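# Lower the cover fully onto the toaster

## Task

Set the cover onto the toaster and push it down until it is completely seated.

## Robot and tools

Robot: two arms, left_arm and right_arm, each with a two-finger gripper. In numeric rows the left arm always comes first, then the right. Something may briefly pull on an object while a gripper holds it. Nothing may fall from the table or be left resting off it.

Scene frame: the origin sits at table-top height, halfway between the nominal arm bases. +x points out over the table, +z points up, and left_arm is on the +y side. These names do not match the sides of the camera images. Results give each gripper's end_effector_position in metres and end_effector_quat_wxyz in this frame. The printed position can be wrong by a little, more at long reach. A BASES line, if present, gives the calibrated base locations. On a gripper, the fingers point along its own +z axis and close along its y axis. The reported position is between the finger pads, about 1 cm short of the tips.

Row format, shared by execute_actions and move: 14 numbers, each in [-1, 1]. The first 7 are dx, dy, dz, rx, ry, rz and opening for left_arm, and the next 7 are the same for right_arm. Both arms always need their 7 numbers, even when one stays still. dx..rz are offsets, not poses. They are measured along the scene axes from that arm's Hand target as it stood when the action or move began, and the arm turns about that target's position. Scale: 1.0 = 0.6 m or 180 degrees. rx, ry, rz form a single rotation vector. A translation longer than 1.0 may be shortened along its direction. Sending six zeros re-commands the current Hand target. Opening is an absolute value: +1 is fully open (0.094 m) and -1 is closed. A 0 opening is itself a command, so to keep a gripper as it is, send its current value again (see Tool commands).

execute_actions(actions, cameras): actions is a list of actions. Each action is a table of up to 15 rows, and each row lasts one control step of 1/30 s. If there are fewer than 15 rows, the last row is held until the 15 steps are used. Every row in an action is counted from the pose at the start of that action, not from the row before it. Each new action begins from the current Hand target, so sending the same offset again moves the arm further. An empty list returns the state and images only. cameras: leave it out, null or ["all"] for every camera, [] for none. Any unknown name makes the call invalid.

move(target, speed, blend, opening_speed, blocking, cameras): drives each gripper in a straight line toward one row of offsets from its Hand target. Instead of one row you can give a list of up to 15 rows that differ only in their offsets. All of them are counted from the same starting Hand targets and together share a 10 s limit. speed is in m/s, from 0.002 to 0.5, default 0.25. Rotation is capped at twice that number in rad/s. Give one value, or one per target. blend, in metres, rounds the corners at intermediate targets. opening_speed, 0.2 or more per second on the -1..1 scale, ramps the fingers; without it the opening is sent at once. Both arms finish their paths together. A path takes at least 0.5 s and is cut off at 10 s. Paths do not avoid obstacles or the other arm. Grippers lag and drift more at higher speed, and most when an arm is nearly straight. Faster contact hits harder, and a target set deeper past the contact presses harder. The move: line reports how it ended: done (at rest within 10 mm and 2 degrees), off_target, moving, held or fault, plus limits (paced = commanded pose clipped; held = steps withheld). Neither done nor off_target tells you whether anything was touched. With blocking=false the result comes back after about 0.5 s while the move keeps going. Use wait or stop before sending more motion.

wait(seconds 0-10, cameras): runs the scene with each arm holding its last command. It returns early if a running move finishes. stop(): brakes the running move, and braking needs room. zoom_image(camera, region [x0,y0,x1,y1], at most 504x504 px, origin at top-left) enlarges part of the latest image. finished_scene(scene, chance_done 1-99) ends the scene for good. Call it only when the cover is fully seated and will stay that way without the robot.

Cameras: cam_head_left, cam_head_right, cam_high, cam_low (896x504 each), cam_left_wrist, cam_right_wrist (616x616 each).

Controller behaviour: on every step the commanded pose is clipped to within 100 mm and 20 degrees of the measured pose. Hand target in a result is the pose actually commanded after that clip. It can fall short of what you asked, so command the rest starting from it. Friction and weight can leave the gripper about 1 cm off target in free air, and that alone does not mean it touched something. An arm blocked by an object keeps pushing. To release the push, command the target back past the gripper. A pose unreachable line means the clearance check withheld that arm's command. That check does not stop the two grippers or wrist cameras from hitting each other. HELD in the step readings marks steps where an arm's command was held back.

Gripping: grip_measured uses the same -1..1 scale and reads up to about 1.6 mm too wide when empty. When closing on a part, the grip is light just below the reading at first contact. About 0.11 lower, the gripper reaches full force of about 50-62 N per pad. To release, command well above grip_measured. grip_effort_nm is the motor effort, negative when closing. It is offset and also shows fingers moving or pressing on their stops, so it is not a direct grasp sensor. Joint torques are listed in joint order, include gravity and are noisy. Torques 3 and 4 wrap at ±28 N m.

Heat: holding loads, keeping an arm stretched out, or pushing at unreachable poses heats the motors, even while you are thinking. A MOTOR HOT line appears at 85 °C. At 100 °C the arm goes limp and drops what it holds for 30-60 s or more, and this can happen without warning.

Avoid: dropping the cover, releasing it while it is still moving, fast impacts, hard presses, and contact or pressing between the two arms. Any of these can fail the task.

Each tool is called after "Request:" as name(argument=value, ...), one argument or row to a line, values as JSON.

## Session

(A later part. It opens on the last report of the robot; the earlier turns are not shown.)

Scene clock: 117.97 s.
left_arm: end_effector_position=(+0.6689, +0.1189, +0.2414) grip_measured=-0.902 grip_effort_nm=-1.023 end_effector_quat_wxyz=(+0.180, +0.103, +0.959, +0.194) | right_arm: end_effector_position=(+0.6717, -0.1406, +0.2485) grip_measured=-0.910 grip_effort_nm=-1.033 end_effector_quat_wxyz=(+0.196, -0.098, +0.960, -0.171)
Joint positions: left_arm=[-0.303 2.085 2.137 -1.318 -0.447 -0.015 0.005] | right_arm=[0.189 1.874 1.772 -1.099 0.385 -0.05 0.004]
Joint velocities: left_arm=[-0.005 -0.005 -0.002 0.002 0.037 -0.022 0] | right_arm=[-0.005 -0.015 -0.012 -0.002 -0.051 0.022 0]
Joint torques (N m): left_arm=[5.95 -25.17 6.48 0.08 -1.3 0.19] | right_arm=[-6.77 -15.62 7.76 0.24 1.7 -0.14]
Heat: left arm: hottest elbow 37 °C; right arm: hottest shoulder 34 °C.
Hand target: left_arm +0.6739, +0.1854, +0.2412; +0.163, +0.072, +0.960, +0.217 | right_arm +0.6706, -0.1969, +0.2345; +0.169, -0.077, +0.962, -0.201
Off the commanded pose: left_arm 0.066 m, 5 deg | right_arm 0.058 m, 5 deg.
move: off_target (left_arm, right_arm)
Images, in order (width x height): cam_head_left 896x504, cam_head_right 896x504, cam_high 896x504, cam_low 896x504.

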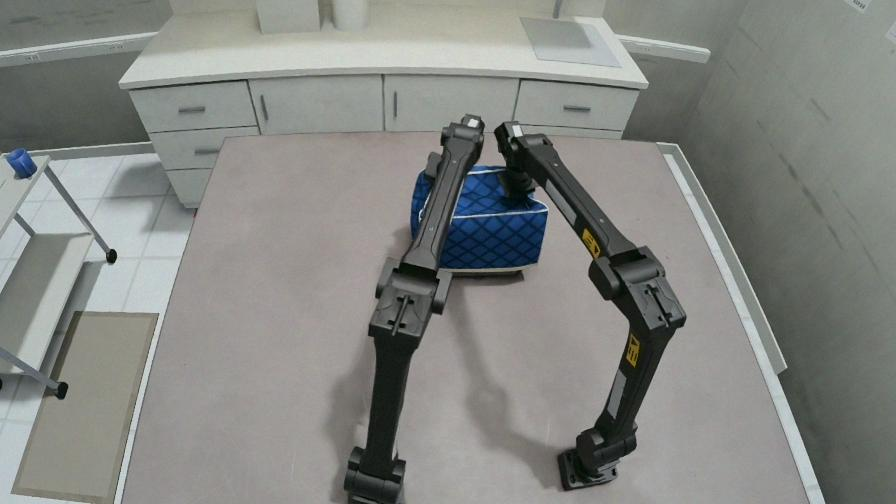

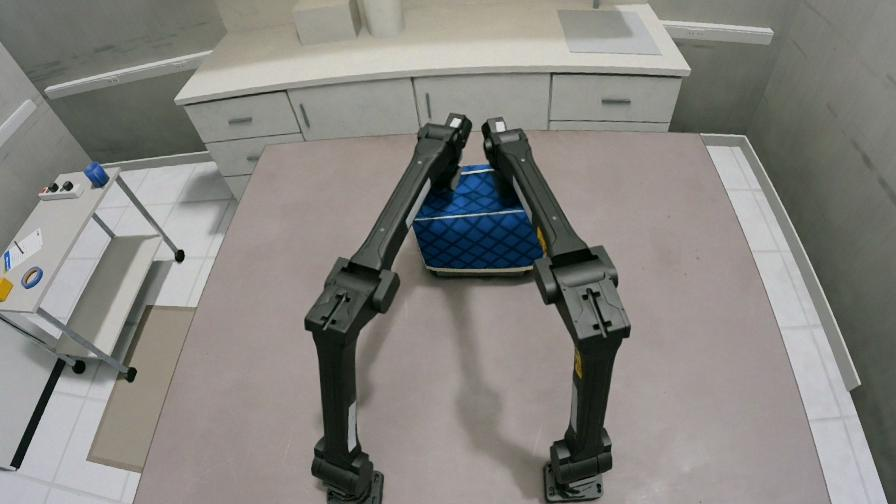

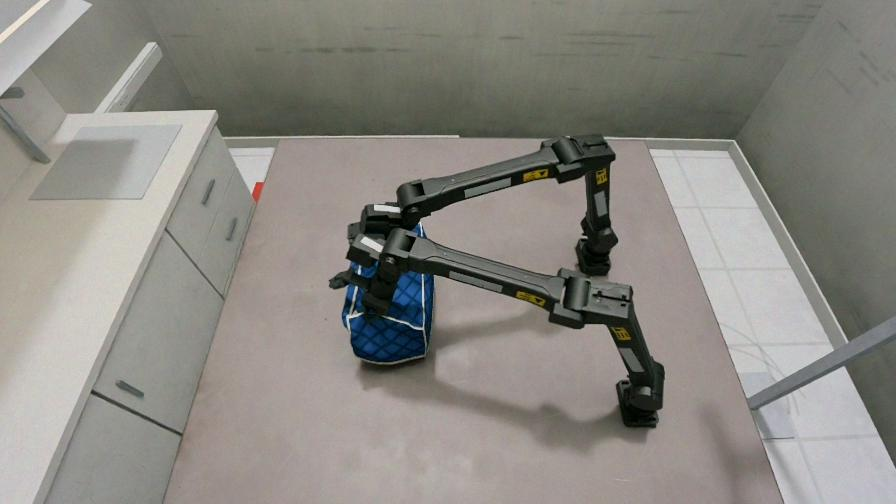

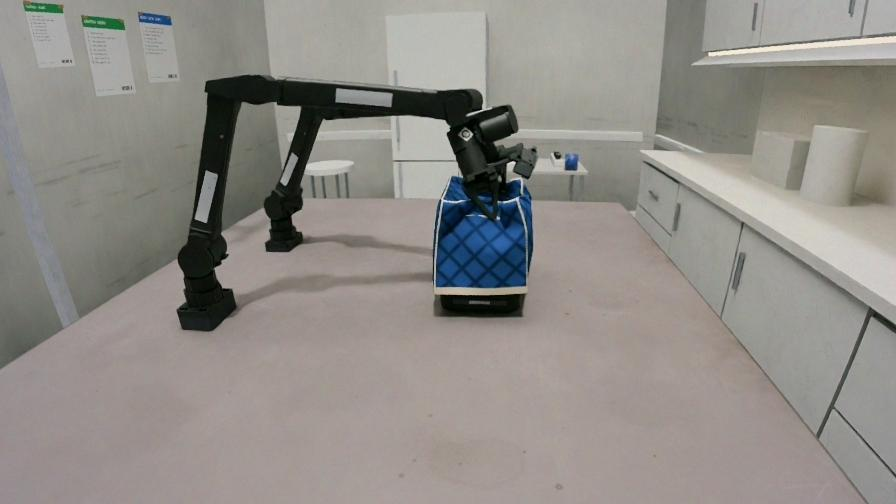

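Request:
move(
  target=[-0.02,-0.04,-0.03,0,0,0,-1,-0.02,0.04,-0.03,0,0,0,-1],
  speed=0.07,
  cameras=[],
)

Request:
move(
  target=[-0.0,-0.03,0,0,0,0,0.6,0,0.03,0.02,0,0,0,0.6],
  opening_speed=1.5,
)

Scene clock: 122.10 s.
left_arm: end_effector_position=(+0.6650, +0.1203, +0.2365) grip_measured=-0.902 grip_effort_nm=-1.023 end_effector_quat_wxyz=(+0.190, +0.089, +0.958, +0.194) | right_arm: end_effector_position=(+0.6694, -0.1399, +0.2374) grip_measured=-0.910 grip_effort_nm=-1.038 end_effector_quat_wxyz=(+0.202, -0.087, +0.959, -0.177)
Joint positions: left_arm=[-0.305 2.06 2.079 -1.271 -0.456 -0.04 0.005] | right_arm=[0.195 1.869 1.731 -1.057 0.403 -0.027 0.004]
Joint velocities: left_arm=[-0.024 0.005 -0.012 0.012 0.022 0.007 0] | right_arm=[0.005 -0.015 0.002 0.012 0.037 -0.007 0]
Joint torques (N m): left_arm=[3.55 -23.71 5.72 -0.13 -1.34 0.06] | right_arm=[-3.78 -15.56 6.2 -0.02 1.47 0.08]
Heat: left arm: hottest elbow 36 °C; right arm: hottest shoulder 34 °C.
Hand target: left_arm +0.6616, +0.1618, +0.2229; +0.163, +0.072, +0.960, +0.217 | right_arm +0.6581, -0.1728, +0.2166; +0.169, -0.077, +0.962, -0.200
Off the commanded pose: left_arm 0.043 m, 4 deg | right_arm 0.040 m, 5 deg.
move: off_target (left_arm, right_arm)
No camera images: "cameras" was empty.

Scene clock: 123.60 s.
left_arm: end_effector_position=(+0.6591, +0.1525, +0.2359) grip_measured=+0.596 grip_effort_nm=0.159 end_effector_quat_wxyz=(+0.171, +0.070, +0.957, +0.225) | right_arm: end_effector_position=(+0.6591, -0.1637, +0.2476) grip_measured=+0.596 grip_effort_nm=0.154 end_effector_quat_wxyz=(+0.186, -0.072, +0.958, -0.207)
Joint positions: left_arm=[-0.274 2.054 2.064 -1.305 -0.508 -0.051 0.075] | right_arm=[0.177 1.852 1.731 -1.109 0.459 -0.016 0.075]
Joint velocities: left_arm=[-0.015 0.005 -0.002 -0.012 0.022 0.051 0.001] | right_arm=[-0.005 -0.005 -0.012 0.027 -0.022 0.022 0.001]
Joint torques (N m): left_arm=[-0.67 -21.83 8.51 0.12 0.33 -0.11] | right_arm=[-0.21 -13.92 9.66 0.21 -0.28 0.28]
Heat: left arm: hottest elbow 36 °C; right arm: hottest shoulder 34 °C.
Hand target: left_arm +0.6616, +0.1438, +0.2225; +0.163, +0.072, +0.960, +0.217 | right_arm +0.6582, -0.1548, +0.2284; +0.169, -0.077, +0.962, -0.200
Off the commanded pose: left_arm 0.016 m, 1 deg | right_arm 0.021 m, 2 deg.
move: off_target (left_arm, right_arm)

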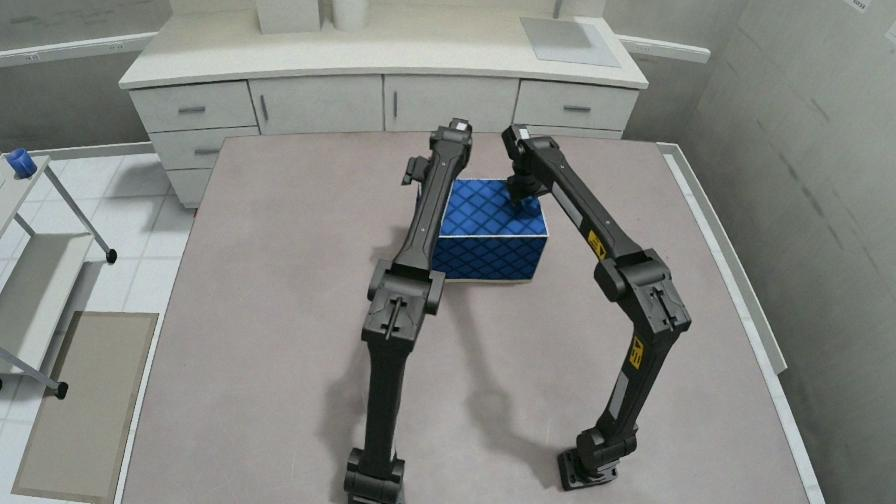

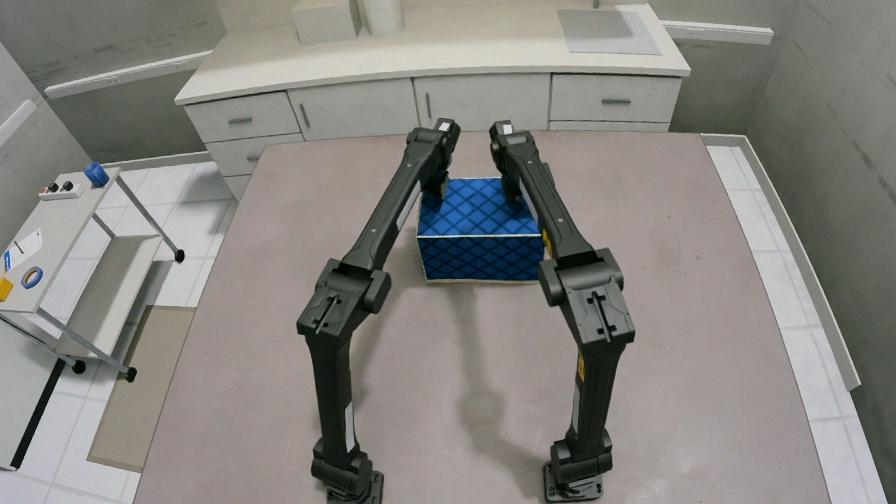

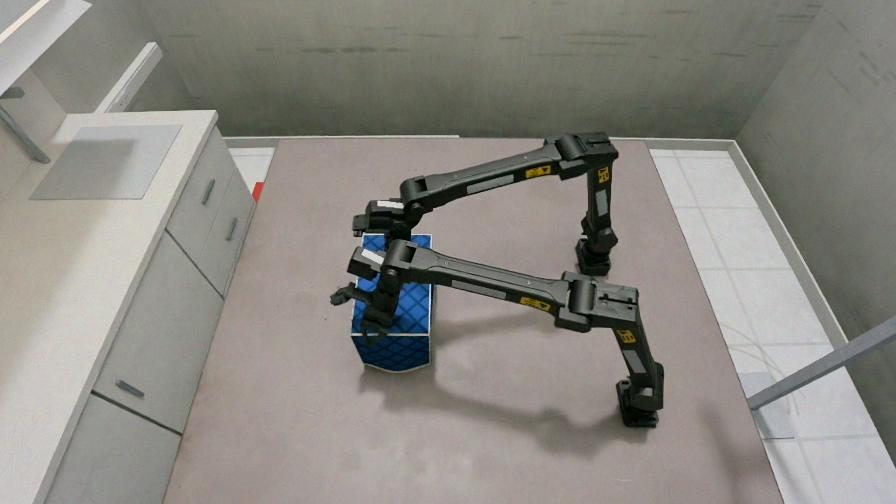

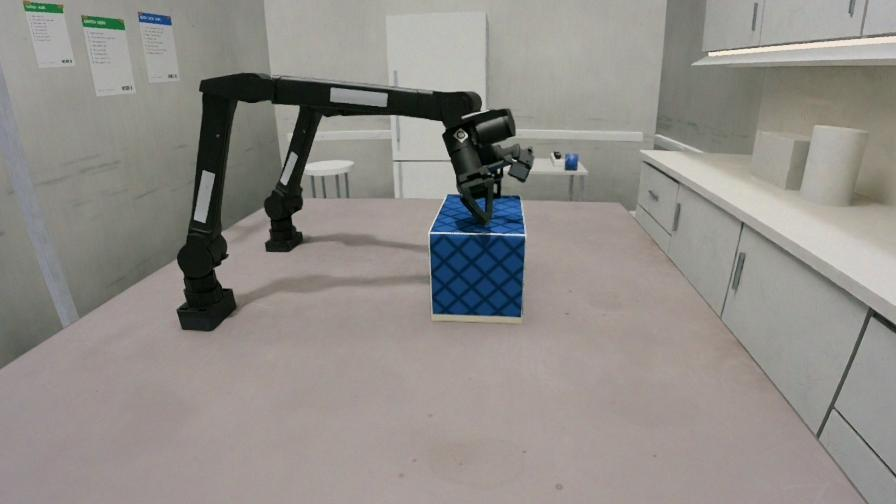

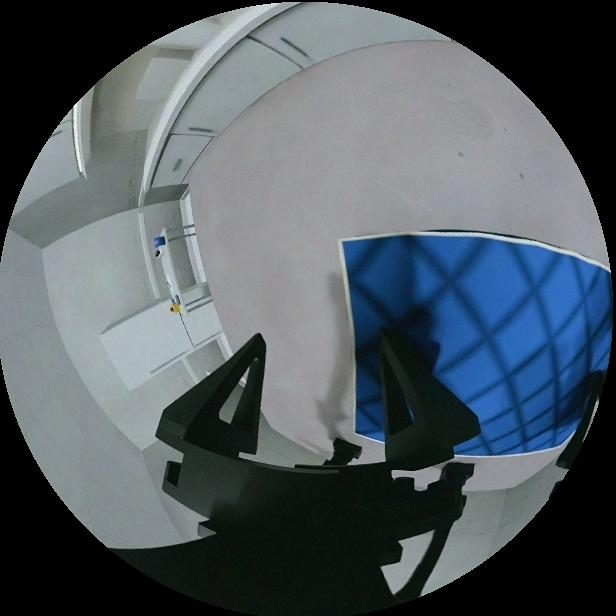

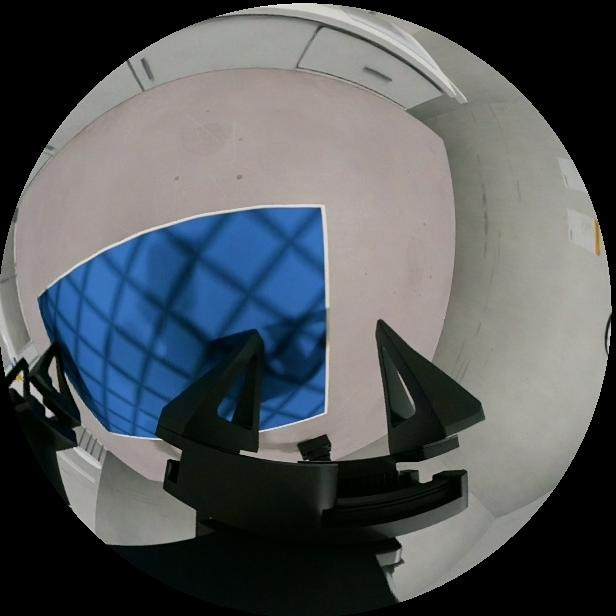

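Done. Retract.

Request:
move(
  target=[-0.03,0.08,0.13,0,0,0,0.6,-0.03,-0.08,0.13,0,0,0,0.6],
  cameras=["cam_head_left","cam_head_right","cam_low","cam_high"],
  speed=0.15,
)

Request:
zoom_image(
  camera="cam_low",
  region=[360, 130, 580, 340],
)

Request:
zoom_image(
  camera="cam_head_right",
  region=[360, 130, 620, 340],
)

Scene clock: 129.00 s.
left_arm: end_effector_position=(+0.6389, +0.1863, +0.2573) grip_measured=+0.598 grip_effort_nm=0.115 end_effector_quat_wxyz=(+0.130, +0.080, +0.963, +0.222) | right_arm: end_effector_position=(+0.6308, -0.2022, +0.2715) grip_measured=+0.598 grip_effort_nm=0.105 end_effector_quat_wxyz=(+0.138, -0.080, +0.966, -0.204)
Joint positions: left_arm=[-0.228 2.02 2.081 -1.417 -0.479 -0.004 0.075] | right_arm=[0.117 1.804 1.745 -1.246 0.427 -0.068 0.075]
Joint velocities: left_arm=[0.015 -0.015 -0.002 -0.012 0.051 0.022 -0.001] | right_arm=[0.005 0.005 0.017 -0.022 -0.066 0.007 0]
Joint torques (N m): left_arm=[0.38 -25.93 11.1 -0.1 -0.14 0.1] | right_arm=[-1.26 -16.56 14.43 0.39 0.15 -0.01]
Heat: left arm: hottest elbow 36 °C; right arm: hottest shoulder 34 °C.
Hand target: left_arm +0.6440, +0.1905, +0.3011; +0.163, +0.072, +0.960, +0.217 | right_arm +0.6418, -0.2029, +0.3072; +0.169, -0.077, +0.962, -0.201
Off the commanded pose: left_arm 0.044 m, 4 deg | right_arm 0.036 m, 4 deg.
move: off_target (left_arm, right_arm)
Images, in order (width x height): cam_head_left 896x504, cam_head_right 896x504, cam_high 896x504, cam_low 896x504.

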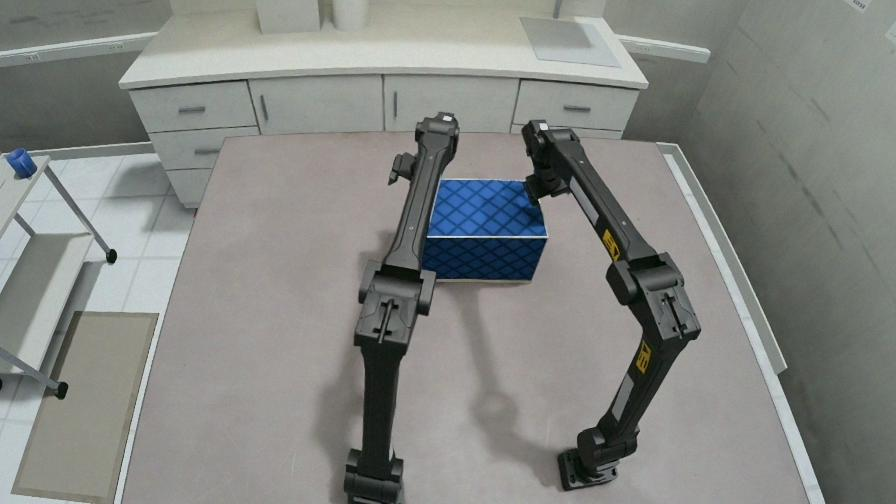

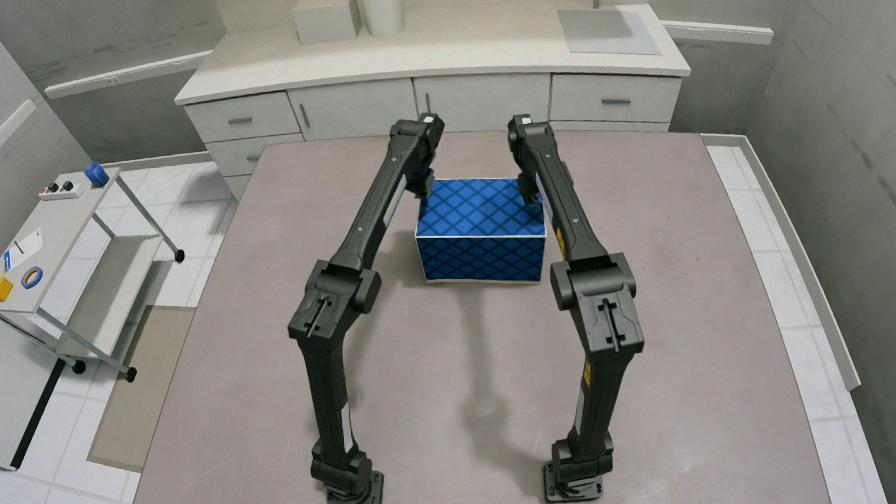

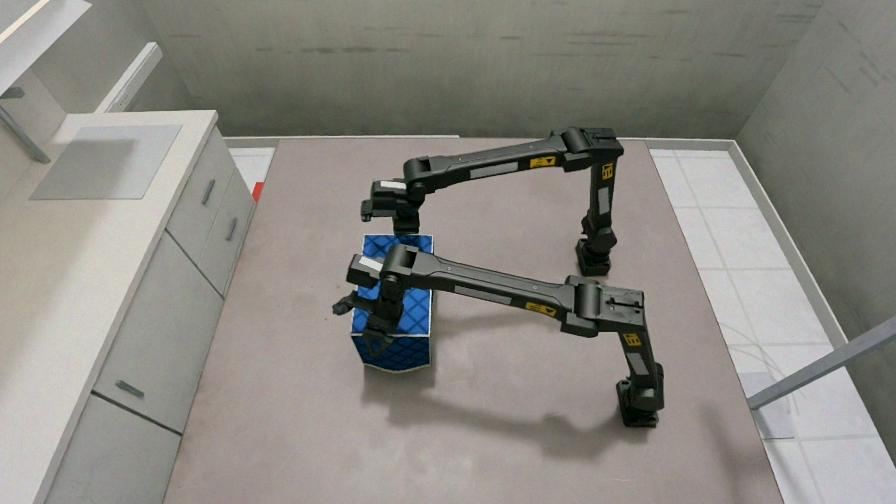

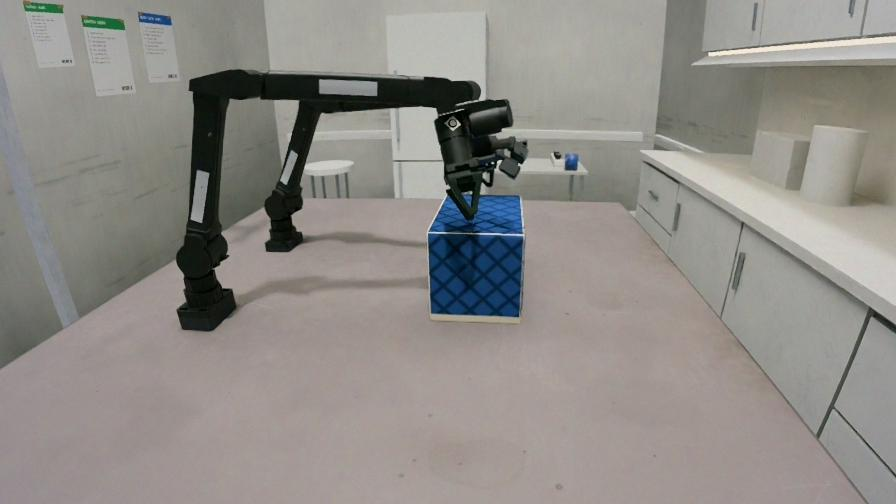

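Scaled by 2.291.

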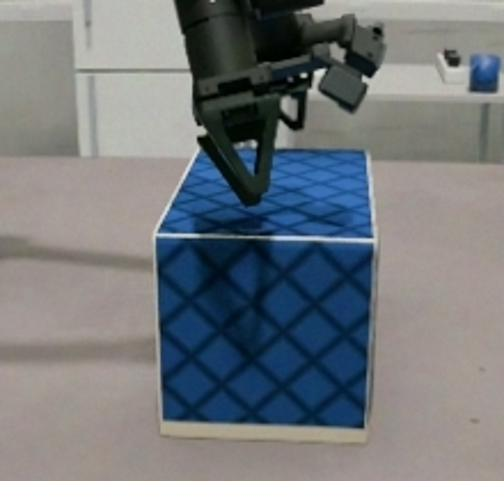

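Scaled by 1.938.

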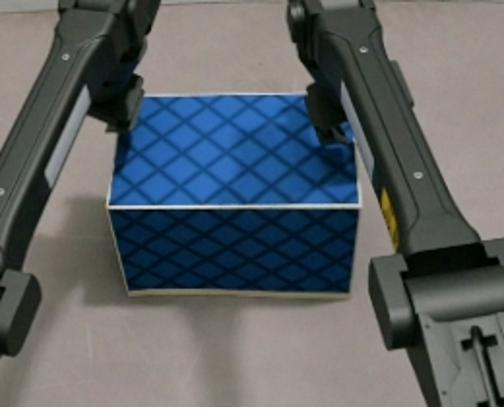

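Request:
execute_actions(
  actions=[],
  cameras=["cam_low","cam_high"],
)

Scene clock: 135.37 s.
left_arm: end_effector_position=(+0.6387, +0.1863, +0.2573) grip_measured=+0.598 grip_effort_nm=0.110 end_effector_quat_wxyz=(+0.129, +0.080, +0.963, +0.223) | right_arm: end_effector_position=(+0.6307, -0.2022, +0.2714) grip_measured=+0.598 grip_effort_nm=0.105 end_effector_quat_wxyz=(+0.138, -0.080, +0.966, -0.204)
Joint positions: left_arm=[-0.228 2.02 2.081 -1.418 -0.479 -0.004 0.075] | right_arm=[0.117 1.804 1.745 -1.247 0.426 -0.069 0.075]
Joint velocities: left_arm=[0.005 -0.005 -0.012 -0.002 0.007 0.007 0.001] | right_arm=[-0.005 0.005 -0.002 -0.007 -0.066 -0.022 -0.001]
Joint torques (N m): left_arm=[0.62 -26.29 11.11 -0.06 -0.12 0.1] | right_arm=[-1.26 -16.38 14.42 0.36 0.16 -0.01]
Heat: left arm: hottest elbow 38 °C; right arm: hottest shoulder 34 °C.
Hand target: left_arm +0.6439, +0.1905, +0.3011; +0.163, +0.072, +0.960, +0.217 | right_arm +0.6418, -0.2029, +0.3072; +0.169, -0.077, +0.962, -0.201
Tool commands: left_gripper/opening=+0.6 right_gripper/opening=+0.6
Off the commanded pose: left_arm 0.044 m, 4 deg | right_arm 0.036 m, 4 deg.
Images, in order (width x height): cam_high 896x504, cam_low 896x504.

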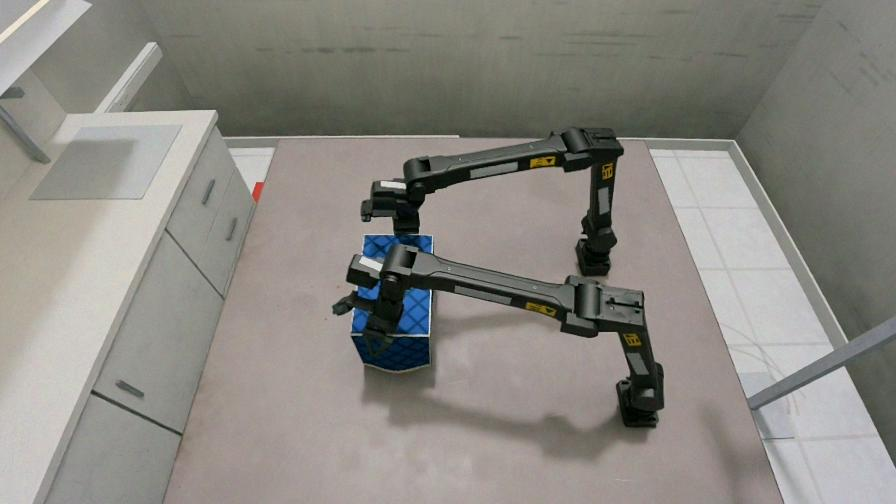

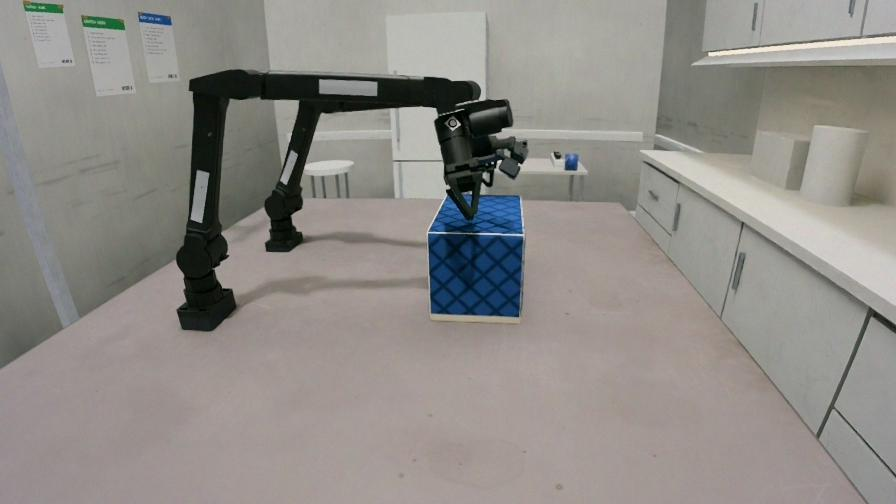

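Request:
finished_scene(
  scene=2,
  chance_done=93,
)

The scene is finished: the task was done.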